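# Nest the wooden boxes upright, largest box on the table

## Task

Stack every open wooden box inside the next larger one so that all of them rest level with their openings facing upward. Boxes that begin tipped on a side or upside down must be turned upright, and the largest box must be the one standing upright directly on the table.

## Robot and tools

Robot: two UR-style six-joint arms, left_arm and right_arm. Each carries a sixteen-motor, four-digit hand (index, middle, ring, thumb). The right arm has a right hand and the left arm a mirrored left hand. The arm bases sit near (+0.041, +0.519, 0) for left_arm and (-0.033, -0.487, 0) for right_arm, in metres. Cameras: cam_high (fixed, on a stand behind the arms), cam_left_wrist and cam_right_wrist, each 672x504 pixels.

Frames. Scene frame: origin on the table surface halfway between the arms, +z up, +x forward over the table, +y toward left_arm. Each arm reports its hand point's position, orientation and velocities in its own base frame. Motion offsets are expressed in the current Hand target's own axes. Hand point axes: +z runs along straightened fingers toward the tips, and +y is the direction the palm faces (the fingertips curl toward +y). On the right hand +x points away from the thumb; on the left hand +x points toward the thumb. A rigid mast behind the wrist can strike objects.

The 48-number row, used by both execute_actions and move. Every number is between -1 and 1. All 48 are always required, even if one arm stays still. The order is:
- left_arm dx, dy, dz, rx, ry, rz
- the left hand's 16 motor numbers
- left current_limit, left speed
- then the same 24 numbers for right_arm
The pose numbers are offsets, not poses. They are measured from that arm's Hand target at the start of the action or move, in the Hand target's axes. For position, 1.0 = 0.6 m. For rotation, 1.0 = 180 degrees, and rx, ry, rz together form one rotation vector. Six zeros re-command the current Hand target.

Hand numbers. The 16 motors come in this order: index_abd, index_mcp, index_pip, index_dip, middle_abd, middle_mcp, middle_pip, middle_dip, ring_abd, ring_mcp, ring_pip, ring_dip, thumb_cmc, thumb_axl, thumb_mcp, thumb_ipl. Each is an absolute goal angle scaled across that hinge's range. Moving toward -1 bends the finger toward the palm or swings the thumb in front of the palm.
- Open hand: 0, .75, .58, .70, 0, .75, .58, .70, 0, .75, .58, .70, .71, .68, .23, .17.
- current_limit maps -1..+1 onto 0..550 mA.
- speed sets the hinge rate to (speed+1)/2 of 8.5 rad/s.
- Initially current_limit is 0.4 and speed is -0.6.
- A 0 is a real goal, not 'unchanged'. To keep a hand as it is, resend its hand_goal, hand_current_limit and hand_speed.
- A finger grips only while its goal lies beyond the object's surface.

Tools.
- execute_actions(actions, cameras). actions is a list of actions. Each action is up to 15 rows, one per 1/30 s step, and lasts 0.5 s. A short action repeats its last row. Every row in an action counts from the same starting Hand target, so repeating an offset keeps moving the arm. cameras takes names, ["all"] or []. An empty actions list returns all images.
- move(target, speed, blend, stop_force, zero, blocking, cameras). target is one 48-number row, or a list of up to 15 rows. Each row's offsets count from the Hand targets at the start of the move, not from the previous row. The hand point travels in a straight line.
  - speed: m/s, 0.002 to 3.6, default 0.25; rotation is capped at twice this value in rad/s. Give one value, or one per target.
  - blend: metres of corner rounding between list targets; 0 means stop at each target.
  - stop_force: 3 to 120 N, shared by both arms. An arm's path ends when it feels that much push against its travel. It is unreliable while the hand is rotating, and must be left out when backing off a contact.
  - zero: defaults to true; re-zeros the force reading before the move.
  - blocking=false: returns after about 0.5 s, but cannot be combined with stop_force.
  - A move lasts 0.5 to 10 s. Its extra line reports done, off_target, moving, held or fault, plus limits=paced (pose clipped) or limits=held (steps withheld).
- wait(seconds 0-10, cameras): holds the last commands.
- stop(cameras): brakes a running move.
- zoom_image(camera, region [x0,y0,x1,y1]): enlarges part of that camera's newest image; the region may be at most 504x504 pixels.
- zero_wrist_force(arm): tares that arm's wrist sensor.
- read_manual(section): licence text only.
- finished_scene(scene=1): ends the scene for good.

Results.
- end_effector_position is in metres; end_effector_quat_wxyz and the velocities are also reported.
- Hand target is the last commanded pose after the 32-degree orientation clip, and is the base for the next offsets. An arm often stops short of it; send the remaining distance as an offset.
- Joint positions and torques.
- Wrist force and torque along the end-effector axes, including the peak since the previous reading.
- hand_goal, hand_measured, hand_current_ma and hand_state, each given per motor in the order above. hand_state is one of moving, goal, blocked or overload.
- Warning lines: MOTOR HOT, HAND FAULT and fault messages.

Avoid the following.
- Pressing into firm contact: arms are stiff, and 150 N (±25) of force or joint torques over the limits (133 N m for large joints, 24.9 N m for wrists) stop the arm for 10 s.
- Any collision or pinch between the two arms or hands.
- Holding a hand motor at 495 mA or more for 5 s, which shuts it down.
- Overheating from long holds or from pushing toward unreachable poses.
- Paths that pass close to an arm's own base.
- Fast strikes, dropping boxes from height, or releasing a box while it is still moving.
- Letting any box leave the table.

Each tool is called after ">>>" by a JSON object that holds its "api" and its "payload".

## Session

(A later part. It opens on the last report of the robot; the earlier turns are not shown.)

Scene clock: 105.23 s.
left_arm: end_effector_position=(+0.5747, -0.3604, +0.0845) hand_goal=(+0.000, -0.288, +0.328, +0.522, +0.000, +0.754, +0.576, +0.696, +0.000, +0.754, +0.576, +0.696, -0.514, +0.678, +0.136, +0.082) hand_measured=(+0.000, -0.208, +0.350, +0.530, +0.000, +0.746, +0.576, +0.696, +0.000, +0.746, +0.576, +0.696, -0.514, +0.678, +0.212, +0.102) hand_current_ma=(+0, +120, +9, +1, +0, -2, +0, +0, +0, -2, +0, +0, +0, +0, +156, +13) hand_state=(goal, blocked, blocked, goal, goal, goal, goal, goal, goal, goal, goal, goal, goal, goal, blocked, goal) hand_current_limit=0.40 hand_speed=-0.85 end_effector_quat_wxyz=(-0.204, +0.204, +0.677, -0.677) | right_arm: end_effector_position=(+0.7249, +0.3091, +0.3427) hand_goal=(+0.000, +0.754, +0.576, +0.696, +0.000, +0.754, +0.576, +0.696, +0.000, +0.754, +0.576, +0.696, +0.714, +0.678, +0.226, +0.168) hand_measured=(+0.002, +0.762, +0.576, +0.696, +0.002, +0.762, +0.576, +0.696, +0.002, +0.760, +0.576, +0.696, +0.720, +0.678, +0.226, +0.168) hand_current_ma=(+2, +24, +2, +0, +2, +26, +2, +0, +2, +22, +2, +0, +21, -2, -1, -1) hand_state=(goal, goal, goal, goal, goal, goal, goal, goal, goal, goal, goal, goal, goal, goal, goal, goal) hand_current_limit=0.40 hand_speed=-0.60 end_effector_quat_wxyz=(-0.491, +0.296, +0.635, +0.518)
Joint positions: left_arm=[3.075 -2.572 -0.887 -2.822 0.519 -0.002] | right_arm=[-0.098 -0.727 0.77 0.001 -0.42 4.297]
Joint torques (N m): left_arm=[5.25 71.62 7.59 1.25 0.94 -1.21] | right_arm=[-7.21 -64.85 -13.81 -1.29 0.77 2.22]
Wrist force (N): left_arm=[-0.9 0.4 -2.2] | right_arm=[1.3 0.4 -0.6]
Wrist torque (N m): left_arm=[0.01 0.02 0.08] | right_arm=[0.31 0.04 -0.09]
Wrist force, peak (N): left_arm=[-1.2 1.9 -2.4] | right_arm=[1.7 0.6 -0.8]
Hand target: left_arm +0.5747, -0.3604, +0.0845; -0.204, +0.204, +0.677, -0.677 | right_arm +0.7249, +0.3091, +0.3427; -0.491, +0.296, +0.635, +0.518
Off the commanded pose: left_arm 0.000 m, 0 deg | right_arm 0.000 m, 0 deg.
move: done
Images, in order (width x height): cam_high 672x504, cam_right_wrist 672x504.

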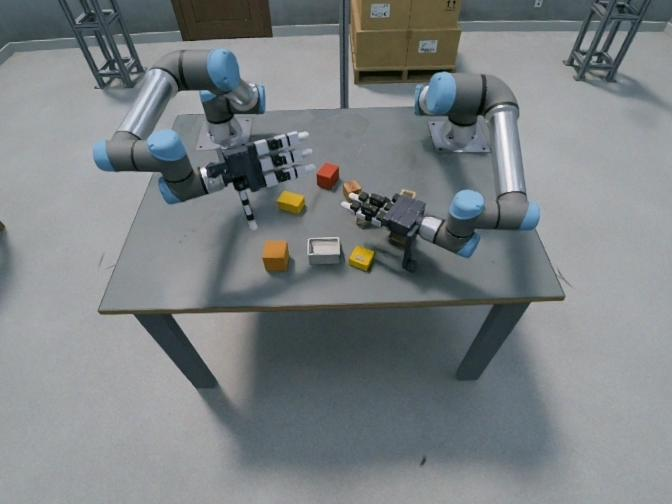

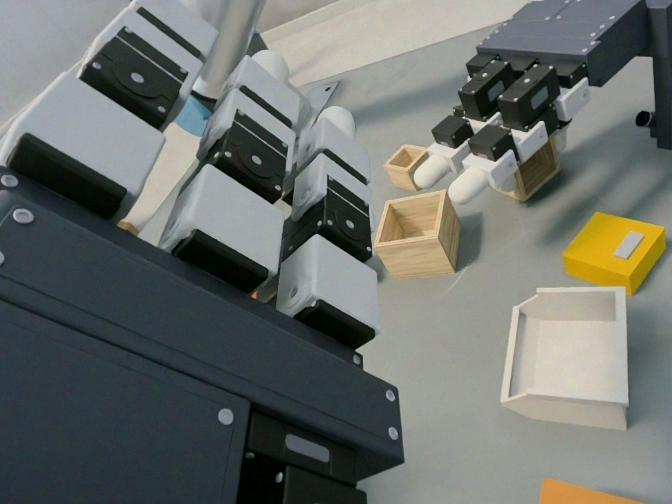

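>>> {"api": "move", "payload": {"target": [[0,0,0,0,0,0,0,-0.4,0.31,0.51,0,0.754,0.576,0.696,0,0.754,0.576,0.696,-0.514,0.678,0.06,0.06,0.4,-0.85,0,0,0,0,0,0,0,0.754,0.576,0.696,0,0.754,0.576,0.696,0,0.754,0.576,0.696,0.714,0.678,0.226,0.168,0.4,-0.6],[0,-0.0667,0,0,0,0,0,-0.4,0.31,0.51,0,0.754,0.576,0.696,0,0.754,0.576,0.696,-0.514,0.678,0.06,0.06,0.4,-0.85,0,0,0,0,0,0,0,0.754,0.576,0.696,0,0.754,0.576,0.696,0,0.754,0.576,0.696,0.714,0.678,0.226,0.168,0.4,-0.6]], "speed": 0.06, "cameras": ["cam_high", "cam_right_wrist"]}}

>>> {"api": "zoom_image", "payload": {"camera": "cam_right_wrist", "region": [440, 30, 620, 210]}}

>>> {"api": "zoom_image", "payload": {"camera": "cam_high", "region": [340, 160, 460, 280]}}

Scene clock: 108.97 s.
left_arm: end_effector_position=(+0.5746, -0.3604, +0.1245) hand_goal=(+0.000, -0.400, +0.310, +0.510, +0.000, +0.754, +0.576, +0.696, +0.000, +0.754, +0.576, +0.696, -0.514, +0.678, +0.060, +0.060) hand_measured=(+0.000, -0.208, +0.362, +0.536, +0.000, +0.746, +0.576, +0.696, +0.000, +0.746, +0.576, +0.696, -0.516, +0.678, +0.192, +0.102) hand_current_ma=(+0, +385, +46, +12, +0, -2, +0, +0, +0, -2, +0, +0, +0, +0, +385, +53) hand_state=(goal, blocked, blocked, blocked, goal, goal, goal, goal, goal, goal, goal, goal, goal, goal, blocked, blocked) hand_current_limit=0.40 hand_speed=-0.85 end_effector_quat_wxyz=(-0.204, +0.204, +0.678, -0.677) | right_arm: end_effector_position=(+0.7249, +0.3091, +0.3427) hand_goal=(+0.000, +0.754, +0.576, +0.696, +0.000, +0.754, +0.576, +0.696, +0.000, +0.754, +0.576, +0.696, +0.714, +0.678, +0.226, +0.168) hand_measured=(+0.002, +0.762, +0.576, +0.696, +0.002, +0.762, +0.576, +0.696, +0.002, +0.760, +0.576, +0.696, +0.720, +0.678, +0.226, +0.168) hand_current_ma=(+2, +24, +2, +0, +2, +26, +2, +0, +2, +22, +2, +0, +21, -2, -1, -1) hand_state=(goal, goal, goal, goal, goal, goal, goal, goal, goal, goal, goal, goal, goal, goal, goal, goal) hand_current_limit=0.40 hand_speed=-0.60 end_effector_quat_wxyz=(-0.491, +0.296, +0.635, +0.518)
Joint positions: left_arm=[3.075 -2.537 -0.847 -2.896 0.518 -0.002] | right_arm=[-0.098 -0.727 0.77 0.001 -0.42 4.297]
Joint torques (N m): left_arm=[-8.43 74.96 31.34 -3.4 0.66 1.4] | right_arm=[-6.75 -65.06 -13.98 -1.33 1.02 2.09]
Wrist force (N): left_arm=[-0.9 2.4 -1.6] | right_arm=[1.3 0.3 -0.6]
Wrist torque (N m): left_arm=[0.09 0.02 0.12] | right_arm=[0.31 0.04 -0.09]
Wrist force, peak (N): left_arm=[-1.3 2.4 -2.2] | right_arm=[1.7 0.2 -0.9]
Hand target: left_arm +0.5746, -0.3604, +0.1245; -0.204, +0.204, +0.677, -0.677 | right_arm +0.7249, +0.3091, +0.3427; -0.491, +0.296, +0.635, +0.518
Off the commanded pose: left_arm 0.000 m, 0 deg | right_arm 0.000 m, 0 deg.
move: done
Images, in order (width x height): cam_high 672x504, cam_right_wrist 672x504.

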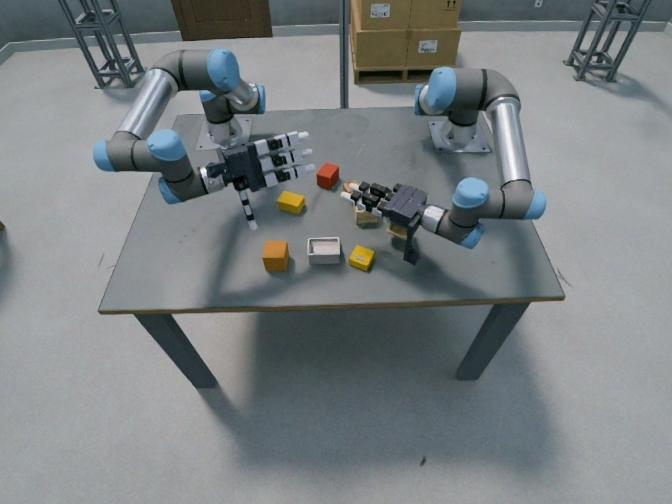

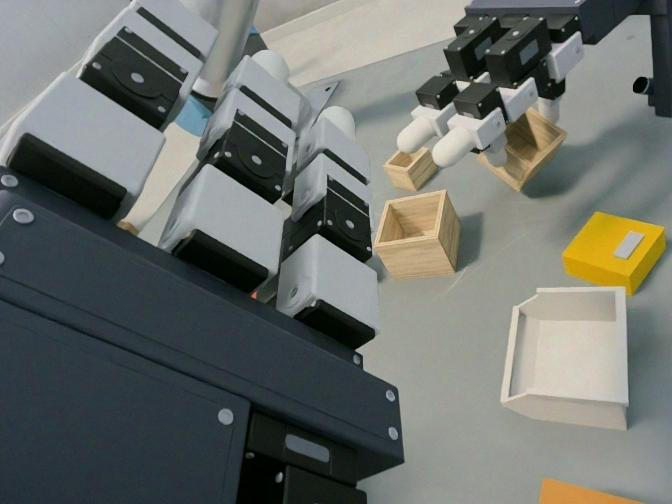

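Scaled by 2.800.

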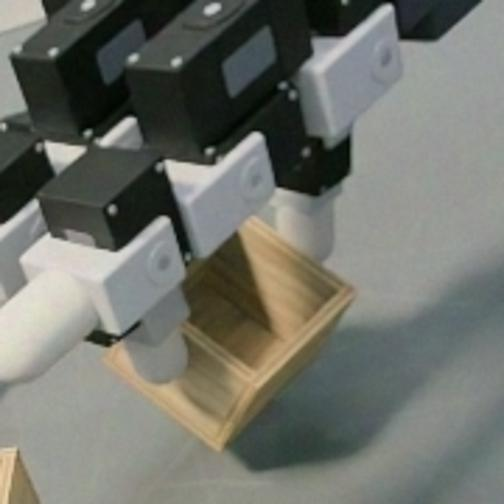

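Scaled by 4.200.

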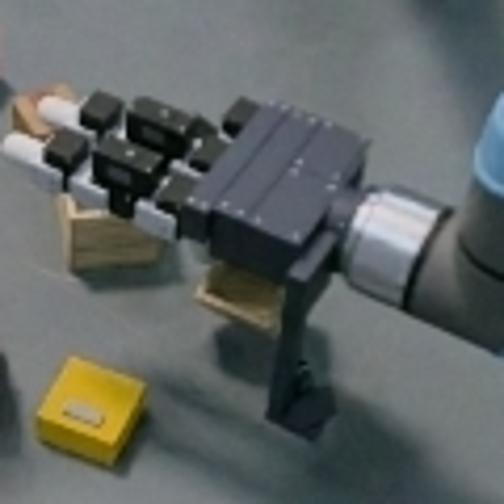

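>>> {"api": "move", "payload": {"target": [0,-0.0667,0,0,0,0,0,-0.4,0.31,0.51,0,0.754,0.576,0.696,0,0.754,0.576,0.696,-0.514,0.678,0.06,0.06,0.4,-0.85,0,0,0,0,0,0,0,0.754,0.576,0.696,0,0.754,0.576,0.696,0,0.754,0.576,0.696,0.714,0.678,0.226,0.168,0.4,-0.6], "speed": 0.1, "cameras": ["cam_high", "cam_right_wrist"]}}

>>> {"api": "zoom_image", "payload": {"camera": "cam_right_wrist", "region": [420, 0, 620, 200]}}

>>> {"api": "zoom_image", "payload": {"camera": "cam_high", "region": [340, 160, 460, 280]}}

Scene clock: 110.70 s.
left_arm: end_effector_position=(+0.5745, -0.3605, +0.1645) hand_goal=(+0.000, -0.400, +0.310, +0.510, +0.000, +0.754, +0.576, +0.696, +0.000, +0.754, +0.576, +0.696, -0.514, +0.678, +0.060, +0.060) hand_measured=(+0.000, -0.208, +0.362, +0.536, +0.000, +0.746, +0.576, +0.696, +0.000, +0.746, +0.576, +0.696, -0.516, +0.678, +0.192, +0.102) hand_current_ma=(+0, +385, +46, +12, +0, -2, +0, +0, +0, -2, +0, +0, +0, +0, +385, +53) hand_state=(goal, blocked, blocked, blocked, goal, goal, goal, goal, goal, goal, goal, goal, goal, goal, blocked, blocked) hand_current_limit=0.40 hand_speed=-0.85 end_effector_quat_wxyz=(-0.204, +0.204, +0.677, -0.677) | right_arm: end_effector_position=(+0.7249, +0.3091, +0.3427) hand_goal=(+0.000, +0.754, +0.576, +0.696, +0.000, +0.754, +0.576, +0.696, +0.000, +0.754, +0.576, +0.696, +0.714, +0.678, +0.226, +0.168) hand_measured=(+0.002, +0.762, +0.576, +0.696, +0.002, +0.762, +0.576, +0.696, +0.002, +0.760, +0.576, +0.696, +0.720, +0.678, +0.226, +0.168) hand_current_ma=(+2, +24, +2, +0, +2, +26, +2, +0, +2, +22, +2, +0, +21, -2, -1, -1) hand_state=(goal, goal, goal, goal, goal, goal, goal, goal, goal, goal, goal, goal, goal, goal, goal, goal) hand_current_limit=0.40 hand_speed=-0.60 end_effector_quat_wxyz=(-0.491, +0.296, +0.635, +0.518)
Joint positions: left_arm=[3.075 -2.511 -0.793 -2.976 0.518 -0.002] | right_arm=[-0.098 -0.727 0.77 0.001 -0.42 4.297]
Joint torques (N m): left_arm=[-8.55 73.65 30.44 -3.06 1.54 1.01] | right_arm=[-6.63 -64.53 -13.86 -1.2 1.1 2.22]
Wrist force (N): left_arm=[-1.0 2.2 -2.1] | right_arm=[1.0 0.3 -0.6]
Wrist torque (N m): left_arm=[0.12 0.03 0.05] | right_arm=[0.31 0.08 -0.12]
Wrist force, peak (N): left_arm=[-1.2 3.1 -1.8] | right_arm=[1.5 0.6 -0.8]
Hand target: left_arm +0.5745, -0.3605, +0.1645; -0.204, +0.204, +0.677, -0.677 | right_arm +0.7249, +0.3091, +0.3427; -0.491, +0.296, +0.635, +0.518
Off the commanded pose: left_arm 0.000 m, 0 deg | right_arm 0.000 m, 0 deg.
move: done
Images, in order (width x height): cam_high 672x504, cam_right_wrist 672x504.

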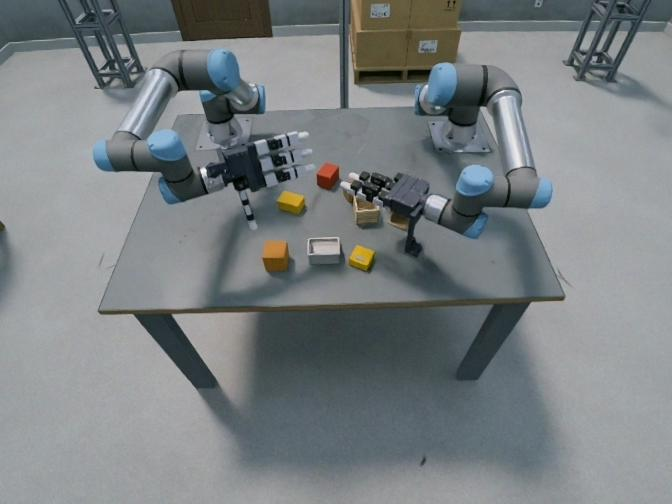

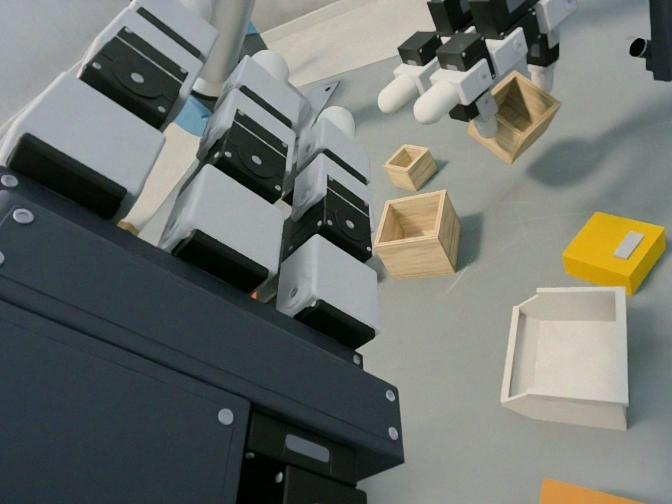

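Scaled by 2.520.

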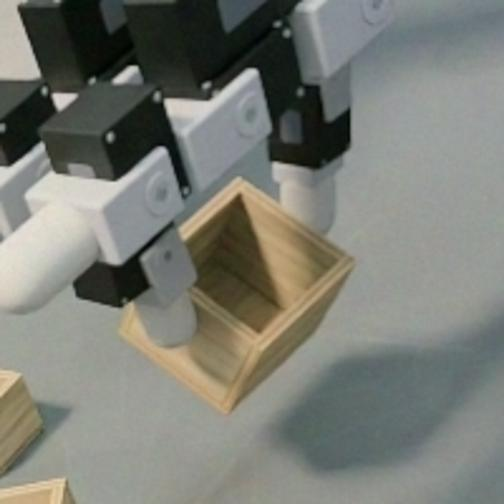

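Scaled by 4.200.

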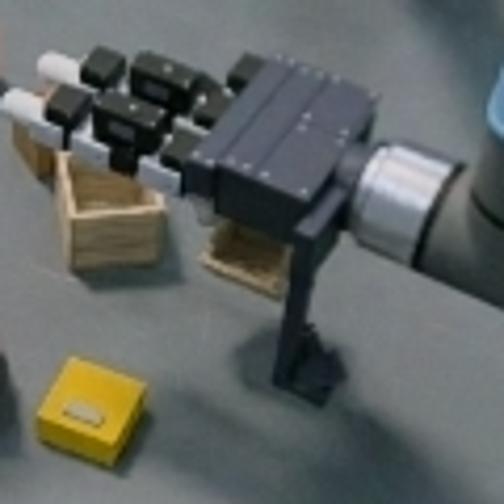

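>>> {"api": "move", "payload": {"target": [0,0.1175,0,0,0,0,0,-0.4,0.31,0.51,0,0.754,0.576,0.696,0,0.754,0.576,0.696,-0.514,0.678,0.06,0.06,0.4,-0.85,0,0,0,0,0,0,0,0.754,0.576,0.696,0,0.754,0.576,0.696,0,0.754,0.576,0.696,0.714,0.678,0.226,0.168,0.4,-0.6], "speed": 0.04, "stop_force": 8, "cameras": ["cam_high", "cam_right_wrist"]}}

>>> {"api": "zoom_image", "payload": {"camera": "cam_right_wrist", "region": [420, 20, 620, 220]}}

>>> {"api": "zoom_image", "payload": {"camera": "cam_high", "region": [340, 160, 460, 280]}}

Scene clock: 116.13 s.
left_arm: end_effector_position=(+0.5746, -0.3604, +0.0988) hand_goal=(+0.000, -0.400, +0.310, +0.510, +0.000, +0.754, +0.576, +0.696, +0.000, +0.754, +0.576, +0.696, -0.514, +0.678, +0.060, +0.060) hand_measured=(+0.002, -0.208, +0.374, +0.538, +0.000, +0.746, +0.576, +0.696, +0.000, +0.746, +0.576, +0.696, -0.516, +0.678, +0.182, +0.102) hand_current_ma=(+0, +385, +69, +15, +0, -2, +0, +0, +0, -2, +0, +0, +0, +0, +382, +53) hand_state=(goal, blocked, blocked, blocked, goal, goal, goal, goal, goal, goal, goal, goal, goal, goal, blocked, blocked) hand_current_limit=0.40 hand_speed=-0.85 end_effector_quat_wxyz=(-0.204, +0.204, +0.677, -0.677) | right_arm: end_effector_position=(+0.7249, +0.3091, +0.3427) hand_goal=(+0.000, +0.754, +0.576, +0.696, +0.000, +0.754, +0.576, +0.696, +0.000, +0.754, +0.576, +0.696, +0.714, +0.678, +0.226, +0.168) hand_measured=(+0.002, +0.762, +0.576, +0.696, +0.002, +0.762, +0.576, +0.696, +0.002, +0.760, +0.576, +0.696, +0.720, +0.678, +0.226, +0.168) hand_current_ma=(+2, +24, +2, +0, +2, +26, +2, +0, +2, +22, +2, +0, +21, -2, -1, -1) hand_state=(goal, goal, goal, goal, goal, goal, goal, goal, goal, goal, goal, goal, goal, goal, goal, goal) hand_current_limit=0.40 hand_speed=-0.60 end_effector_quat_wxyz=(-0.491, +0.296, +0.635, +0.518)
Joint positions: left_arm=[3.075 -2.559 -0.874 -2.848 0.519 -0.002] | right_arm=[-0.098 -0.727 0.77 0.001 -0.42 4.297]
Joint torques (N m): left_arm=[3.48 73.81 31.87 -3.21 0.63 0.34] | right_arm=[-7.33 -64.84 -14.62 -1.34 1.02 2.13]
Wrist force (N): left_arm=[-1.0 2.5 -2.0] | right_arm=[1.5 0.4 -0.7]
Wrist torque (N m): left_arm=[0.13 0.00 0.01] | right_arm=[0.34 0.03 -0.08]
Wrist force, peak (N): left_arm=[0.0 -5.7 -1.4] | right_arm=[1.7 0.3 -0.8]
Hand target: left_arm +0.5746, -0.3604, +0.0988; -0.204, +0.204, +0.677, -0.677 (not the last commanded pose) | right_arm +0.7249, +0.3091, +0.3427; -0.491, +0.296, +0.635, +0.518
Off the commanded pose: left_arm 0.005 m, 0 deg | right_arm 0.000 m, 0 deg.
move: contact (left_arm)
Images, in order (width x height): cam_high 672x504, cam_right_wrist 672x504.

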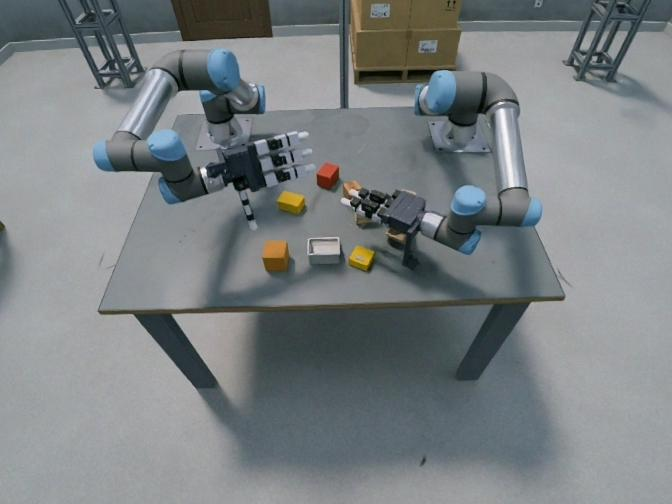

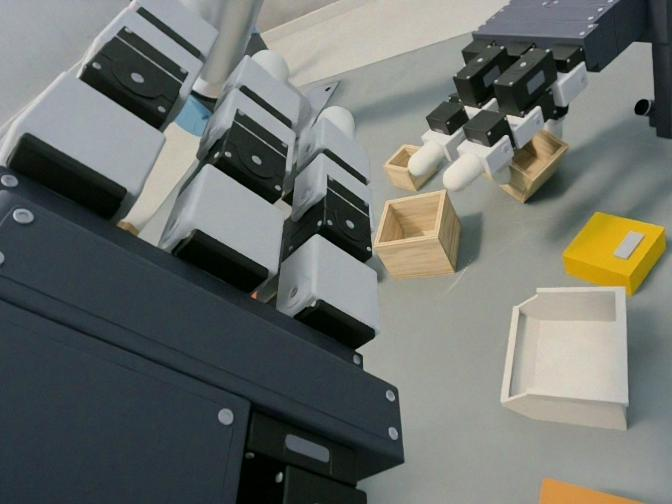

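Scaled by 2.520.

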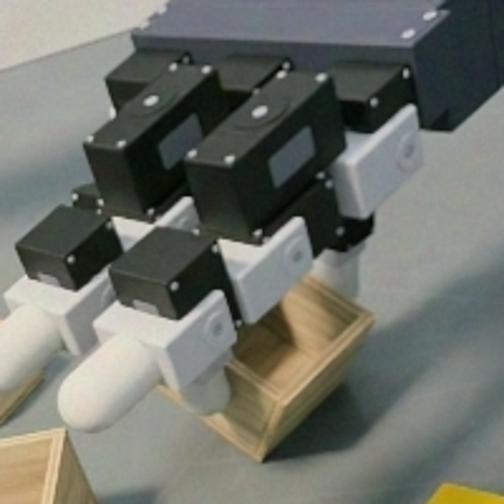

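Scaled by 4.200.

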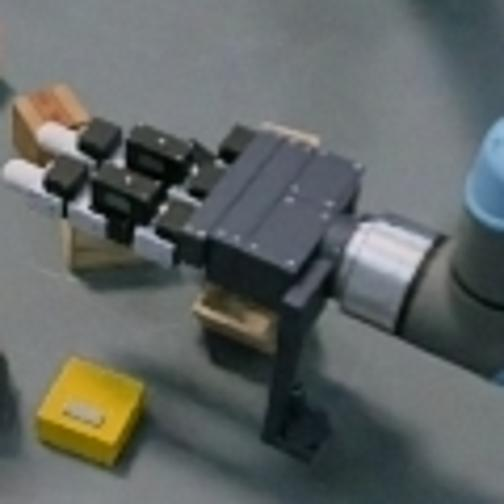

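>>> {"api": "move", "payload": {"target": [[0,-0.0333,0,0,0,0,0,-0.4,0.31,0.51,0,0.754,0.576,0.696,0,0.754,0.576,0.696,-0.514,0.678,0.06,0.06,0.4,-0.85,0,0,0,0,0,0,0,0.754,0.576,0.696,0,0.754,0.576,0.696,0,0.754,0.576,0.696,0.714,0.678,0.226,0.168,0.4,-0.6],[0.0365,-0.0413,0,0,0,0.128,0,-0.4,0.31,0.51,0,0.754,0.576,0.696,0,0.754,0.576,0.696,-0.514,0.678,0.06,0.06,0.4,-0.85,0,0,0,0,0,0,0,0.754,0.576,0.696,0,0.754,0.576,0.696,0,0.754,0.576,0.696,0.714,0.678,0.226,0.168,0.4,-0.6]], "speed": 0.15, "blend": [0.01, 0], "cameras": ["cam_high", "cam_right_wrist"]}}

>>> {"api": "zoom_image", "payload": {"camera": "cam_right_wrist", "region": [420, 20, 620, 220]}}

>>> {"api": "zoom_image", "payload": {"camera": "cam_high", "region": [340, 160, 460, 280]}}

Scene clock: 126.33 s.
left_arm: end_effector_position=(+0.5563, -0.3483, +0.1236) hand_goal=(+0.000, -0.400, +0.310, +0.510, +0.000, +0.754, +0.576, +0.696, +0.000, +0.754, +0.576, +0.696, -0.514, +0.678, +0.060, +0.060) hand_measured=(+0.002, -0.208, +0.374, +0.538, +0.000, +0.746, +0.576, +0.696, +0.000, +0.746, +0.576, +0.696, -0.516, +0.678, +0.182, +0.102) hand_current_ma=(+0, +385, +69, +15, +0, -2, +0, +0, +0, -2, +0, +0, +0, +0, +382, +53) hand_state=(goal, blocked, blocked, blocked, goal, goal, goal, goal, goal, goal, goal, goal, goal, goal, blocked, blocked) hand_current_limit=0.40 hand_speed=-0.85 end_effector_quat_wxyz=(+0.064, -0.335, -0.623, +0.704) | right_arm: end_effector_position=(+0.7249, +0.3091, +0.3427) hand_goal=(+0.000, +0.754, +0.576, +0.696, +0.000, +0.754, +0.576, +0.696, +0.000, +0.754, +0.576, +0.696, +0.714, +0.678, +0.226, +0.168) hand_measured=(+0.002, +0.762, +0.576, +0.696, +0.002, +0.762, +0.576, +0.696, +0.002, +0.760, +0.576, +0.696, +0.720, +0.678, +0.226, +0.168) hand_current_ma=(+2, +24, +2, +0, +2, +26, +2, +0, +2, +22, +2, +0, +21, -2, -1, -1) hand_state=(goal, goal, goal, goal, goal, goal, goal, goal, goal, goal, goal, goal, goal, goal, goal, goal) hand_current_limit=0.40 hand_speed=-0.60 end_effector_quat_wxyz=(-0.491, +0.296, +0.635, +0.518)
Joint positions: left_arm=[3.117 -2.39 -1.122 -2.768 0.56 0.4] | right_arm=[-0.098 -0.727 0.77 0.001 -0.42 4.297]
Joint torques (N m): left_arm=[6.8 69.5 7.54 1.34 1.34 1.71] | right_arm=[-6.74 -64.07 -14.32 -1.21 1 2.1]
Wrist force (N): left_arm=[0.7 1.7 -2.0] | right_arm=[1.1 0.7 -0.7]
Wrist torque (N m): left_arm=[0.03 -0.07 -0.07] | right_arm=[0.38 0.06 -0.09]
Wrist force, peak (N): left_arm=[-1.1 4.0 -1.6] | right_arm=[1.6 0.5 -1.0]
Hand target: left_arm +0.5563, -0.3483, +0.1236; +0.064, -0.335, -0.623, +0.704 | right_arm +0.7249, +0.3091, +0.3427; -0.491, +0.296, +0.635, +0.518
Off the commanded pose: left_arm 0.000 m, 0 deg | right_arm 0.000 m, 0 deg.
move: done
Images, in order (width x height): cam_high 672x504, cam_right_wrist 672x504.

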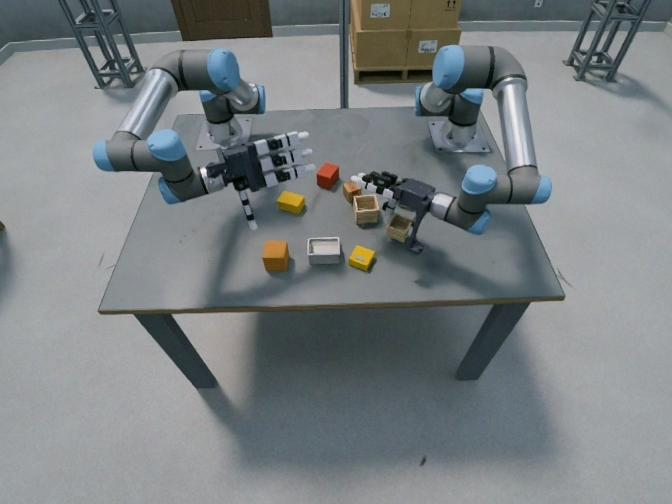

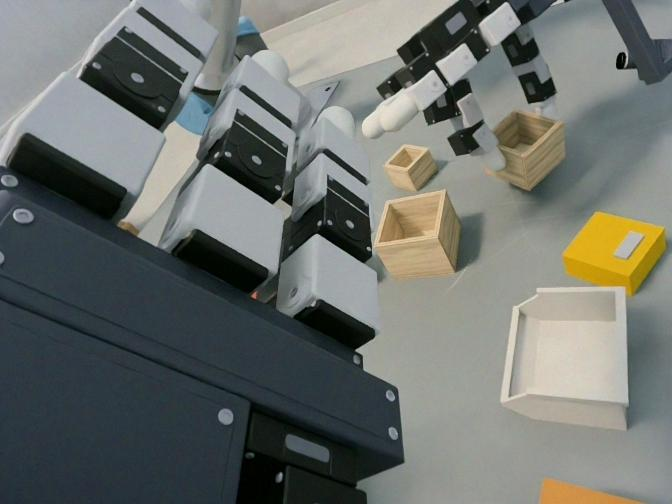

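Scaled by 2.520.

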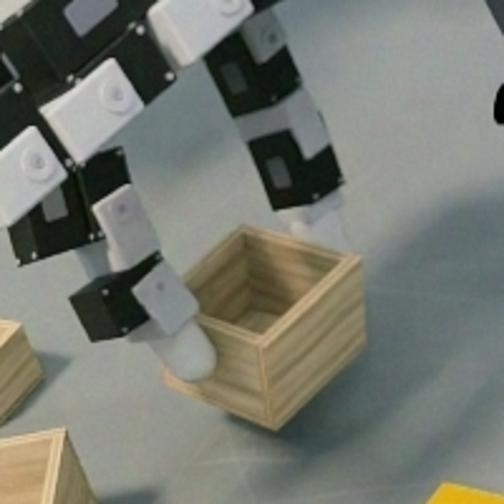

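Scaled by 4.200.

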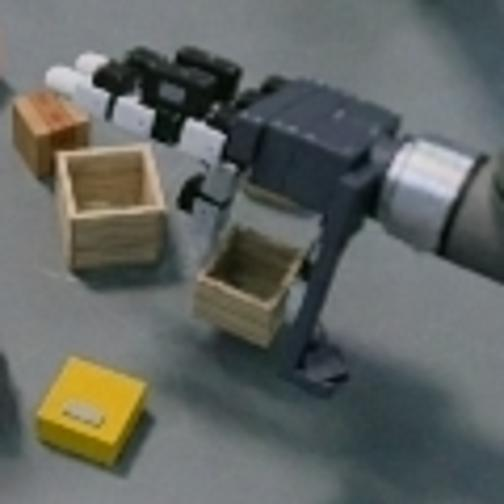

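>>> {"api": "move", "payload": {"target": [0.0229,0.0537,0,0,0,0,0,-0.4,0.31,0.51,0,0.754,0.576,0.696,0,0.754,0.576,0.696,-0.514,0.678,0.06,0.06,0.4,-0.85,0,0,0,0,0,0,0,0.754,0.576,0.696,0,0.754,0.576,0.696,0,0.754,0.576,0.696,0.714,0.678,0.226,0.168,0.4,-0.6], "speed": 0.03, "stop_force": 4, "cameras": ["cam_high", "cam_right_wrist"]}}

>>> {"api": "zoom_image", "payload": {"camera": "cam_right_wrist", "region": [420, 20, 620, 220]}}

>>> {"api": "zoom_image", "payload": {"camera": "cam_high", "region": [340, 160, 460, 280]}}

Scene clock: 129.47 s.
left_arm: end_effector_position=(+0.5563, -0.3483, +0.0937) hand_goal=(+0.000, -0.400, +0.310, +0.510, +0.000, +0.754, +0.576, +0.696, +0.000, +0.754, +0.576, +0.696, -0.514, +0.678, +0.060, +0.060) hand_measured=(+0.002, -0.208, +0.376, +0.540, +0.000, +0.746, +0.576, +0.696, +0.000, +0.746, +0.576, +0.696, -0.516, +0.678, +0.180, +0.102) hand_current_ma=(+0, +385, +73, +17, +0, -2, +0, +0, +0, -2, +0, +0, +0, +0, +373, +53) hand_state=(goal, blocked, blocked, blocked, goal, goal, goal, goal, goal, goal, goal, goal, goal, goal, blocked, blocked) hand_current_limit=0.40 hand_speed=-0.85 end_effector_quat_wxyz=(+0.064, -0.335, -0.623, +0.704) | right_arm: end_effector_position=(+0.7249, +0.3091, +0.3427) hand_goal=(+0.000, +0.754, +0.576, +0.696, +0.000, +0.754, +0.576, +0.696, +0.000, +0.754, +0.576, +0.696, +0.714, +0.678, +0.226, +0.168) hand_measured=(+0.002, +0.762, +0.576, +0.696, +0.002, +0.762, +0.576, +0.696, +0.002, +0.760, +0.576, +0.696, +0.720, +0.678, +0.226, +0.168) hand_current_ma=(+2, +24, +2, +0, +2, +26, +2, +0, +2, +22, +2, +0, +21, -2, -1, -1) hand_state=(goal, goal, goal, goal, goal, goal, goal, goal, goal, goal, goal, goal, goal, goal, goal, goal) hand_current_limit=0.40 hand_speed=-0.60 end_effector_quat_wxyz=(-0.491, +0.296, +0.635, +0.518)
Joint positions: left_arm=[3.117 -2.42 -1.149 -2.712 0.56 0.401] | right_arm=[-0.098 -0.727 0.77 0.001 -0.42 4.297]
Joint torques (N m): left_arm=[6.82 69.58 31.25 -3.21 0.45 1.12] | right_arm=[-7.06 -64.69 -14.55 -1.16 1 1.97]
Wrist force (N): left_arm=[0.4 1.8 -1.8] | right_arm=[1.3 0.7 -0.8]
Wrist torque (N m): left_arm=[0.04 0.00 -0.09] | right_arm=[0.38 0.04 -0.08]
Wrist force, peak (N): left_arm=[0.6 2.2 -2.4] | right_arm=[1.6 0.5 -0.8]
Hand target: left_arm +0.5563, -0.3483, +0.0937; +0.064, -0.335, -0.623, +0.704 (not the last commanded pose) | right_arm +0.7249, +0.3091, +0.3427; -0.491, +0.296, +0.635, +0.518
Off the commanded pose: left_arm 0.005 m, 0 deg | right_arm 0.000 m, 0 deg.
move: contact (left_arm)
Images, in order (width x height): cam_high 672x504, cam_right_wrist 672x504.

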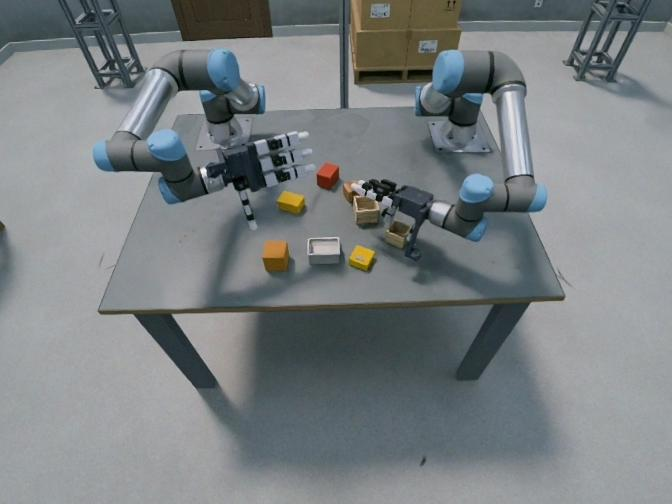

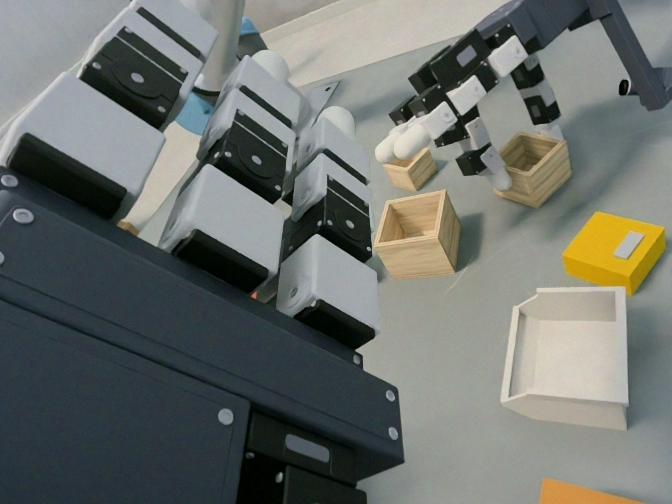

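Scaled by 2.520.

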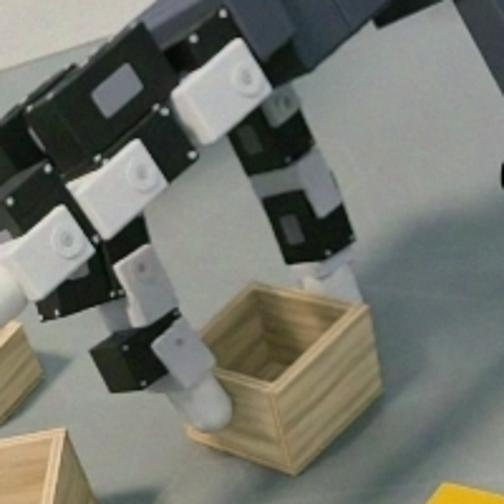

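Scaled by 4.200.

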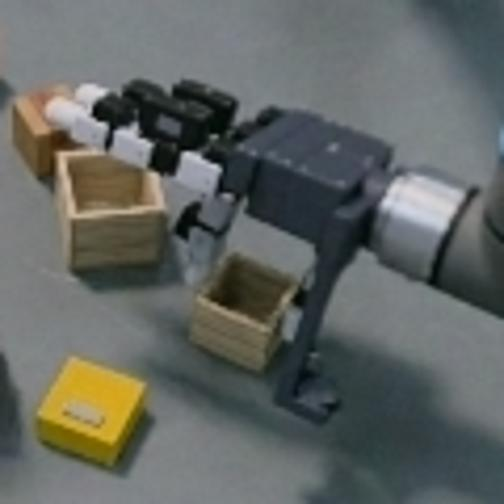

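>>> {"api": "move", "payload": {"target": [[0,0,0,0,0,0,0,0,0.328,0.522,0,0.754,0.576,0.696,0,0.754,0.576,0.696,-0.514,0.678,0.393,0.081,0.4,-0.8,0,0,0,0,0,0,0,0.754,0.576,0.696,0,0.754,0.576,0.696,0,0.754,0.576,0.696,0.714,0.678,0.226,0.168,0.4,-0.6],[-0.0327,-0.0767,0,0,0,0,0,0,0.328,0.522,0,0.754,0.576,0.696,0,0.754,0.576,0.696,-0.514,0.678,0.393,0.081,0.4,-0.8,0,0,0,0,0,0,0,0.754,0.576,0.696,0,0.754,0.576,0.696,0,0.754,0.576,0.696,0.714,0.678,0.226,0.168,0.4,-0.6],[-0.0748,-0.0702,0.0253,0,0,-0.128,0,-0.7055,0.569,0.942,0,0.754,0.576,0.696,0,0.754,0.576,0.696,-0.514,0.678,-0.152,0.53,0.4,-0.6,0,0,0,0,0,0,0,0.754,0.576,0.696,0,0.754,0.576,0.696,0,0.754,0.576,0.696,0.714,0.678,0.226,0.168,0.4,-0.6]], "speed": 0.12, "blend": [0, 0.01, 0], "cameras": ["cam_high", "cam_right_wrist"]}}

>>> {"api": "zoom_image", "payload": {"camera": "cam_right_wrist", "region": [420, 20, 620, 220]}}

>>> {"api": "zoom_image", "payload": {"camera": "cam_high", "region": [340, 160, 460, 280]}}

Scene clock: 139.27 s.
left_arm: end_effector_position=(+0.5686, -0.3747, +0.1500) hand_goal=(+0.000, -0.706, +0.570, +0.942, +0.000, +0.754, +0.576, +0.696, +0.000, +0.754, +0.576, +0.696, -0.514, +0.678, -0.152, +0.530) hand_measured=(+0.002, -0.700, +0.568, +0.940, +0.000, +0.746, +0.576, +0.696, +0.000, +0.746, +0.576, +0.696, -0.514, +0.678, -0.146, +0.528) hand_current_ma=(+0, +1, +0, +0, +0, -2, +0, +0, +0, -2, +0, +0, +0, +0, +1, +0) hand_state=(goal, goal, goal, goal, goal, goal, goal, goal, goal, goal, goal, goal, goal, goal, goal, goal) hand_current_limit=0.40 hand_speed=-0.60 end_effector_quat_wxyz=(-0.204, +0.204, +0.677, -0.677) | right_arm: end_effector_position=(+0.7249, +0.3091, +0.3427) hand_goal=(+0.000, +0.754, +0.576, +0.696, +0.000, +0.754, +0.576, +0.696, +0.000, +0.754, +0.576, +0.696, +0.714, +0.678, +0.226, +0.168) hand_measured=(+0.002, +0.762, +0.576, +0.696, +0.002, +0.762, +0.576, +0.696, +0.002, +0.760, +0.576, +0.696, +0.720, +0.678, +0.226, +0.168) hand_current_ma=(+2, +24, +2, +0, +2, +26, +2, +0, +2, +22, +2, +0, +21, -2, -1, -1) hand_state=(goal, goal, goal, goal, goal, goal, goal, goal, goal, goal, goal, goal, goal, goal, goal, goal) hand_current_limit=0.40 hand_speed=-0.60 end_effector_quat_wxyz=(-0.491, +0.296, +0.635, +0.518)
Joint positions: left_arm=[3.055 -2.513 -0.827 -2.94 0.498 -0.002] | right_arm=[-0.098 -0.727 0.77 0.001 -0.42 4.297]
Joint torques (N m): left_arm=[-9.48 48.85 31.84 -3.14 -1.49 -1.4] | right_arm=[-7.15 -64.86 -14.66 -1.31 1.09 1.84]
Wrist force (N): left_arm=[-1.0 1.6 -2.1] | right_arm=[1.2 0.7 -0.9]
Wrist torque (N m): left_arm=[0.10 0.03 0.14] | right_arm=[0.39 0.06 -0.09]
Wrist force, peak (N): left_arm=[-0.9 2.3 -2.1] | right_arm=[1.6 0.6 -1.0]
Hand target: left_arm +0.5686, -0.3747, +0.1500; -0.204, +0.204, +0.677, -0.677 | right_arm +0.7249, +0.3091, +0.3427; -0.491, +0.296, +0.635, +0.518
Off the commanded pose: left_arm 0.000 m, 0 deg | right_arm 0.000 m, 0 deg.
move: done
Images, in order (width x height): cam_high 672x504, cam_right_wrist 672x504.

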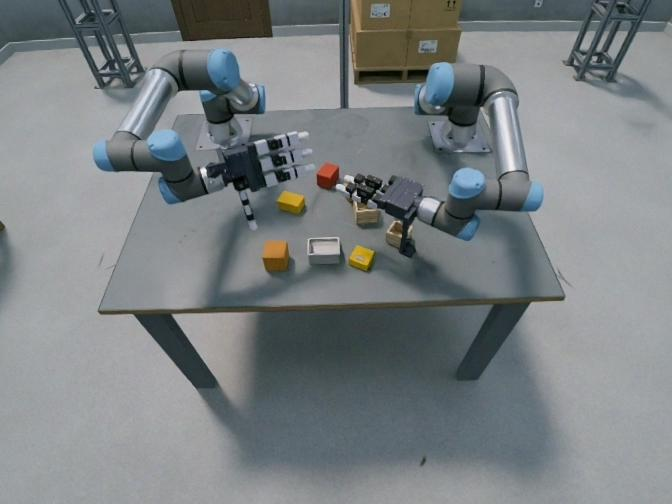

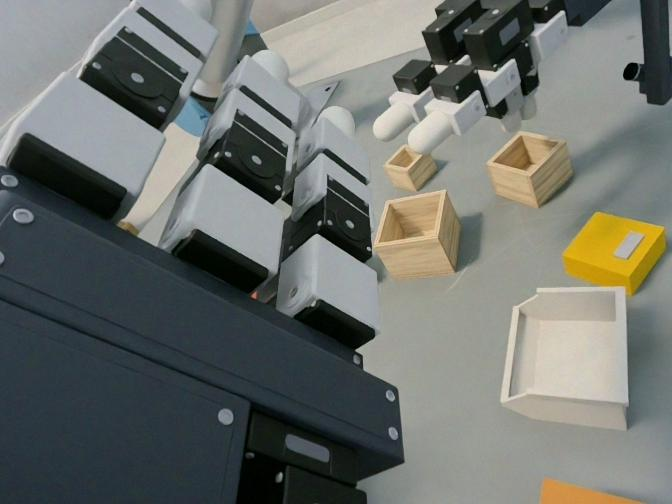

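Scaled by 2.520.

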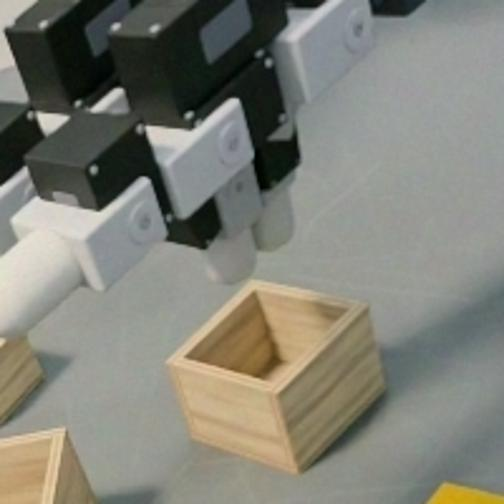

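Scaled by 4.200.

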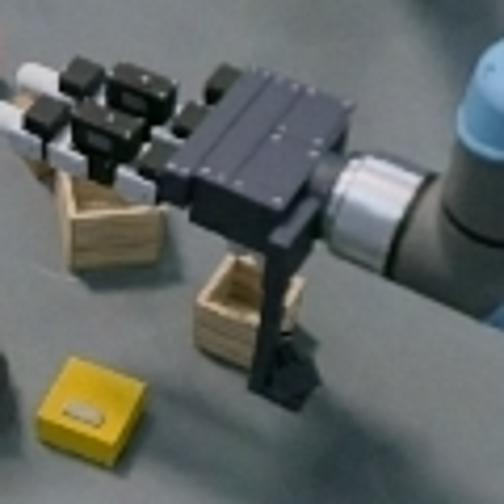

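>>> {"api": "move", "payload": {"target": [0.0058,0.0467,0.0082,0,0,0,0,-0.7055,0.569,0.942,0,0.754,0.576,0.696,0,0.754,0.576,0.696,-0.514,0.678,-0.152,0.53,0.4,-0.6,0,0,0,0,0,0,0,0.754,0.576,0.696,0,0.754,0.576,0.696,0,0.754,0.576,0.696,0.714,0.678,0.226,0.168,0.4,-0.6], "speed": 0.1, "cameras": ["cam_high", "cam_right_wrist"]}}

>>> {"api": "zoom_image", "payload": {"camera": "cam_right_wrist", "region": [450, 70, 610, 230]}}

>>> {"api": "zoom_image", "payload": {"camera": "cam_high", "region": [340, 160, 460, 280]}}

Scene clock: 142.07 s.
left_arm: end_effector_position=(+0.5630, -0.3768, +0.1220) hand_goal=(+0.000, -0.706, +0.570, +0.942, +0.000, +0.754, +0.576, +0.696, +0.000, +0.754, +0.576, +0.696, -0.514, +0.678, -0.152, +0.530) hand_measured=(+0.002, -0.700, +0.568, +0.940, +0.000, +0.746, +0.576, +0.696, +0.000, +0.746, +0.576, +0.696, -0.514, +0.678, -0.146, +0.528) hand_current_ma=(+0, +1, +0, +0, +0, -2, +0, +0, +0, -2, +0, +0, +0, +0, +1, +0) hand_state=(goal, goal, goal, goal, goal, goal, goal, goal, goal, goal, goal, goal, goal, goal, goal, goal) hand_current_limit=0.40 hand_speed=-0.60 end_effector_quat_wxyz=(-0.204, +0.204, +0.677, -0.677) | right_arm: end_effector_position=(+0.7249, +0.3091, +0.3427) hand_goal=(+0.000, +0.754, +0.576, +0.696, +0.000, +0.754, +0.576, +0.696, +0.000, +0.754, +0.576, +0.696, +0.714, +0.678, +0.226, +0.168) hand_measured=(+0.002, +0.762, +0.576, +0.696, +0.002, +0.762, +0.576, +0.696, +0.002, +0.760, +0.576, +0.696, +0.720, +0.678, +0.226, +0.168) hand_current_ma=(+2, +24, +2, +0, +2, +26, +2, +0, +2, +22, +2, +0, +21, -2, -1, -1) hand_state=(goal, goal, goal, goal, goal, goal, goal, goal, goal, goal, goal, goal, goal, goal, goal, goal) hand_current_limit=0.40 hand_speed=-0.60 end_effector_quat_wxyz=(-0.491, +0.296, +0.635, +0.518)
Joint positions: left_arm=[3.051 -2.518 -0.891 -2.872 0.495 -0.002] | right_arm=[-0.098 -0.727 0.77 0.001 -0.42 4.297]
Joint torques (N m): left_arm=[-8.63 50.72 7.35 1.75 -1.45 -1.49] | right_arm=[-6.93 -64.34 -14.69 -1.2 1.05 1.89]
Wrist force (N): left_arm=[-1.0 1.6 -1.8] | right_arm=[1.2 0.6 -1.0]
Wrist torque (N m): left_arm=[0.07 0.03 0.11] | right_arm=[0.38 0.06 -0.09]
Wrist force, peak (N): left_arm=[-0.8 2.5 -1.9] | right_arm=[1.7 0.6 -0.9]
Hand target: left_arm +0.5630, -0.3769, +0.1219; -0.204, +0.204, +0.677, -0.677 | right_arm +0.7249, +0.3091, +0.3427; -0.491, +0.296, +0.635, +0.518
Off the commanded pose: left_arm 0.000 m, 0 deg | right_arm 0.000 m, 0 deg.
move: done
Images, in order (width x height): cam_high 672x504, cam_right_wrist 672x504.

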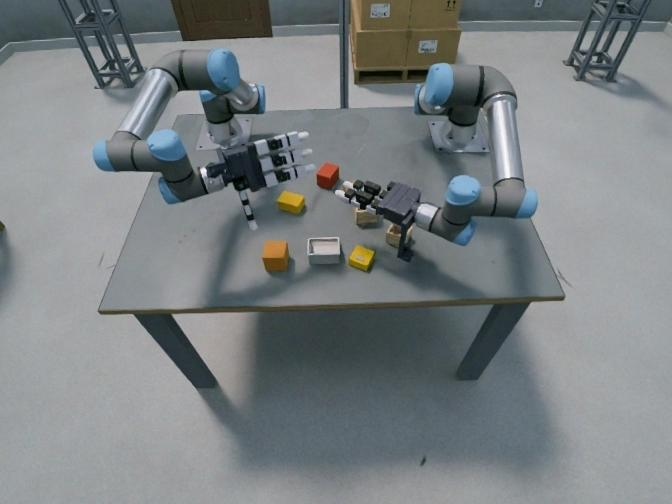

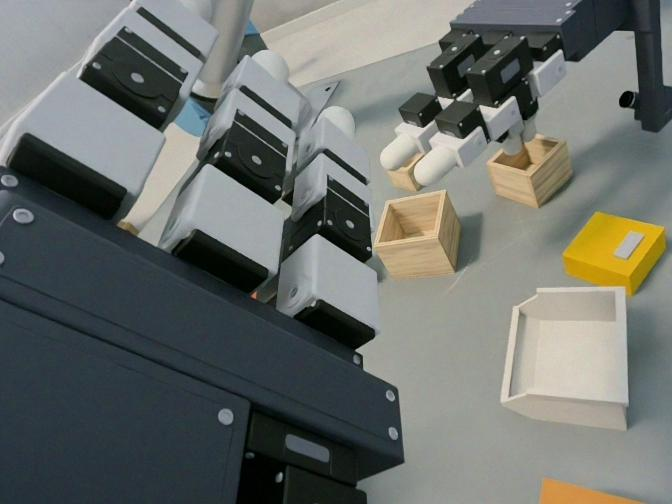

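Scaled by 3.150.

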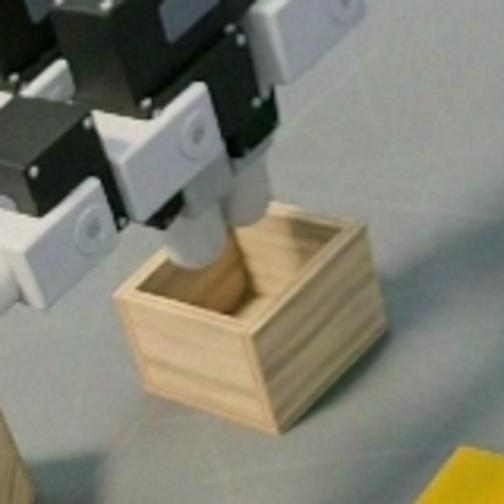

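Scaled by 4.200.

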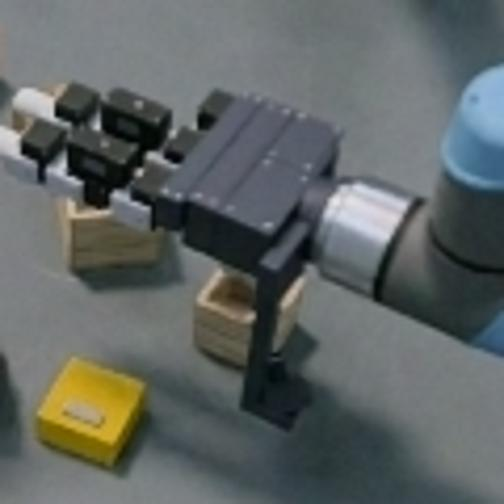

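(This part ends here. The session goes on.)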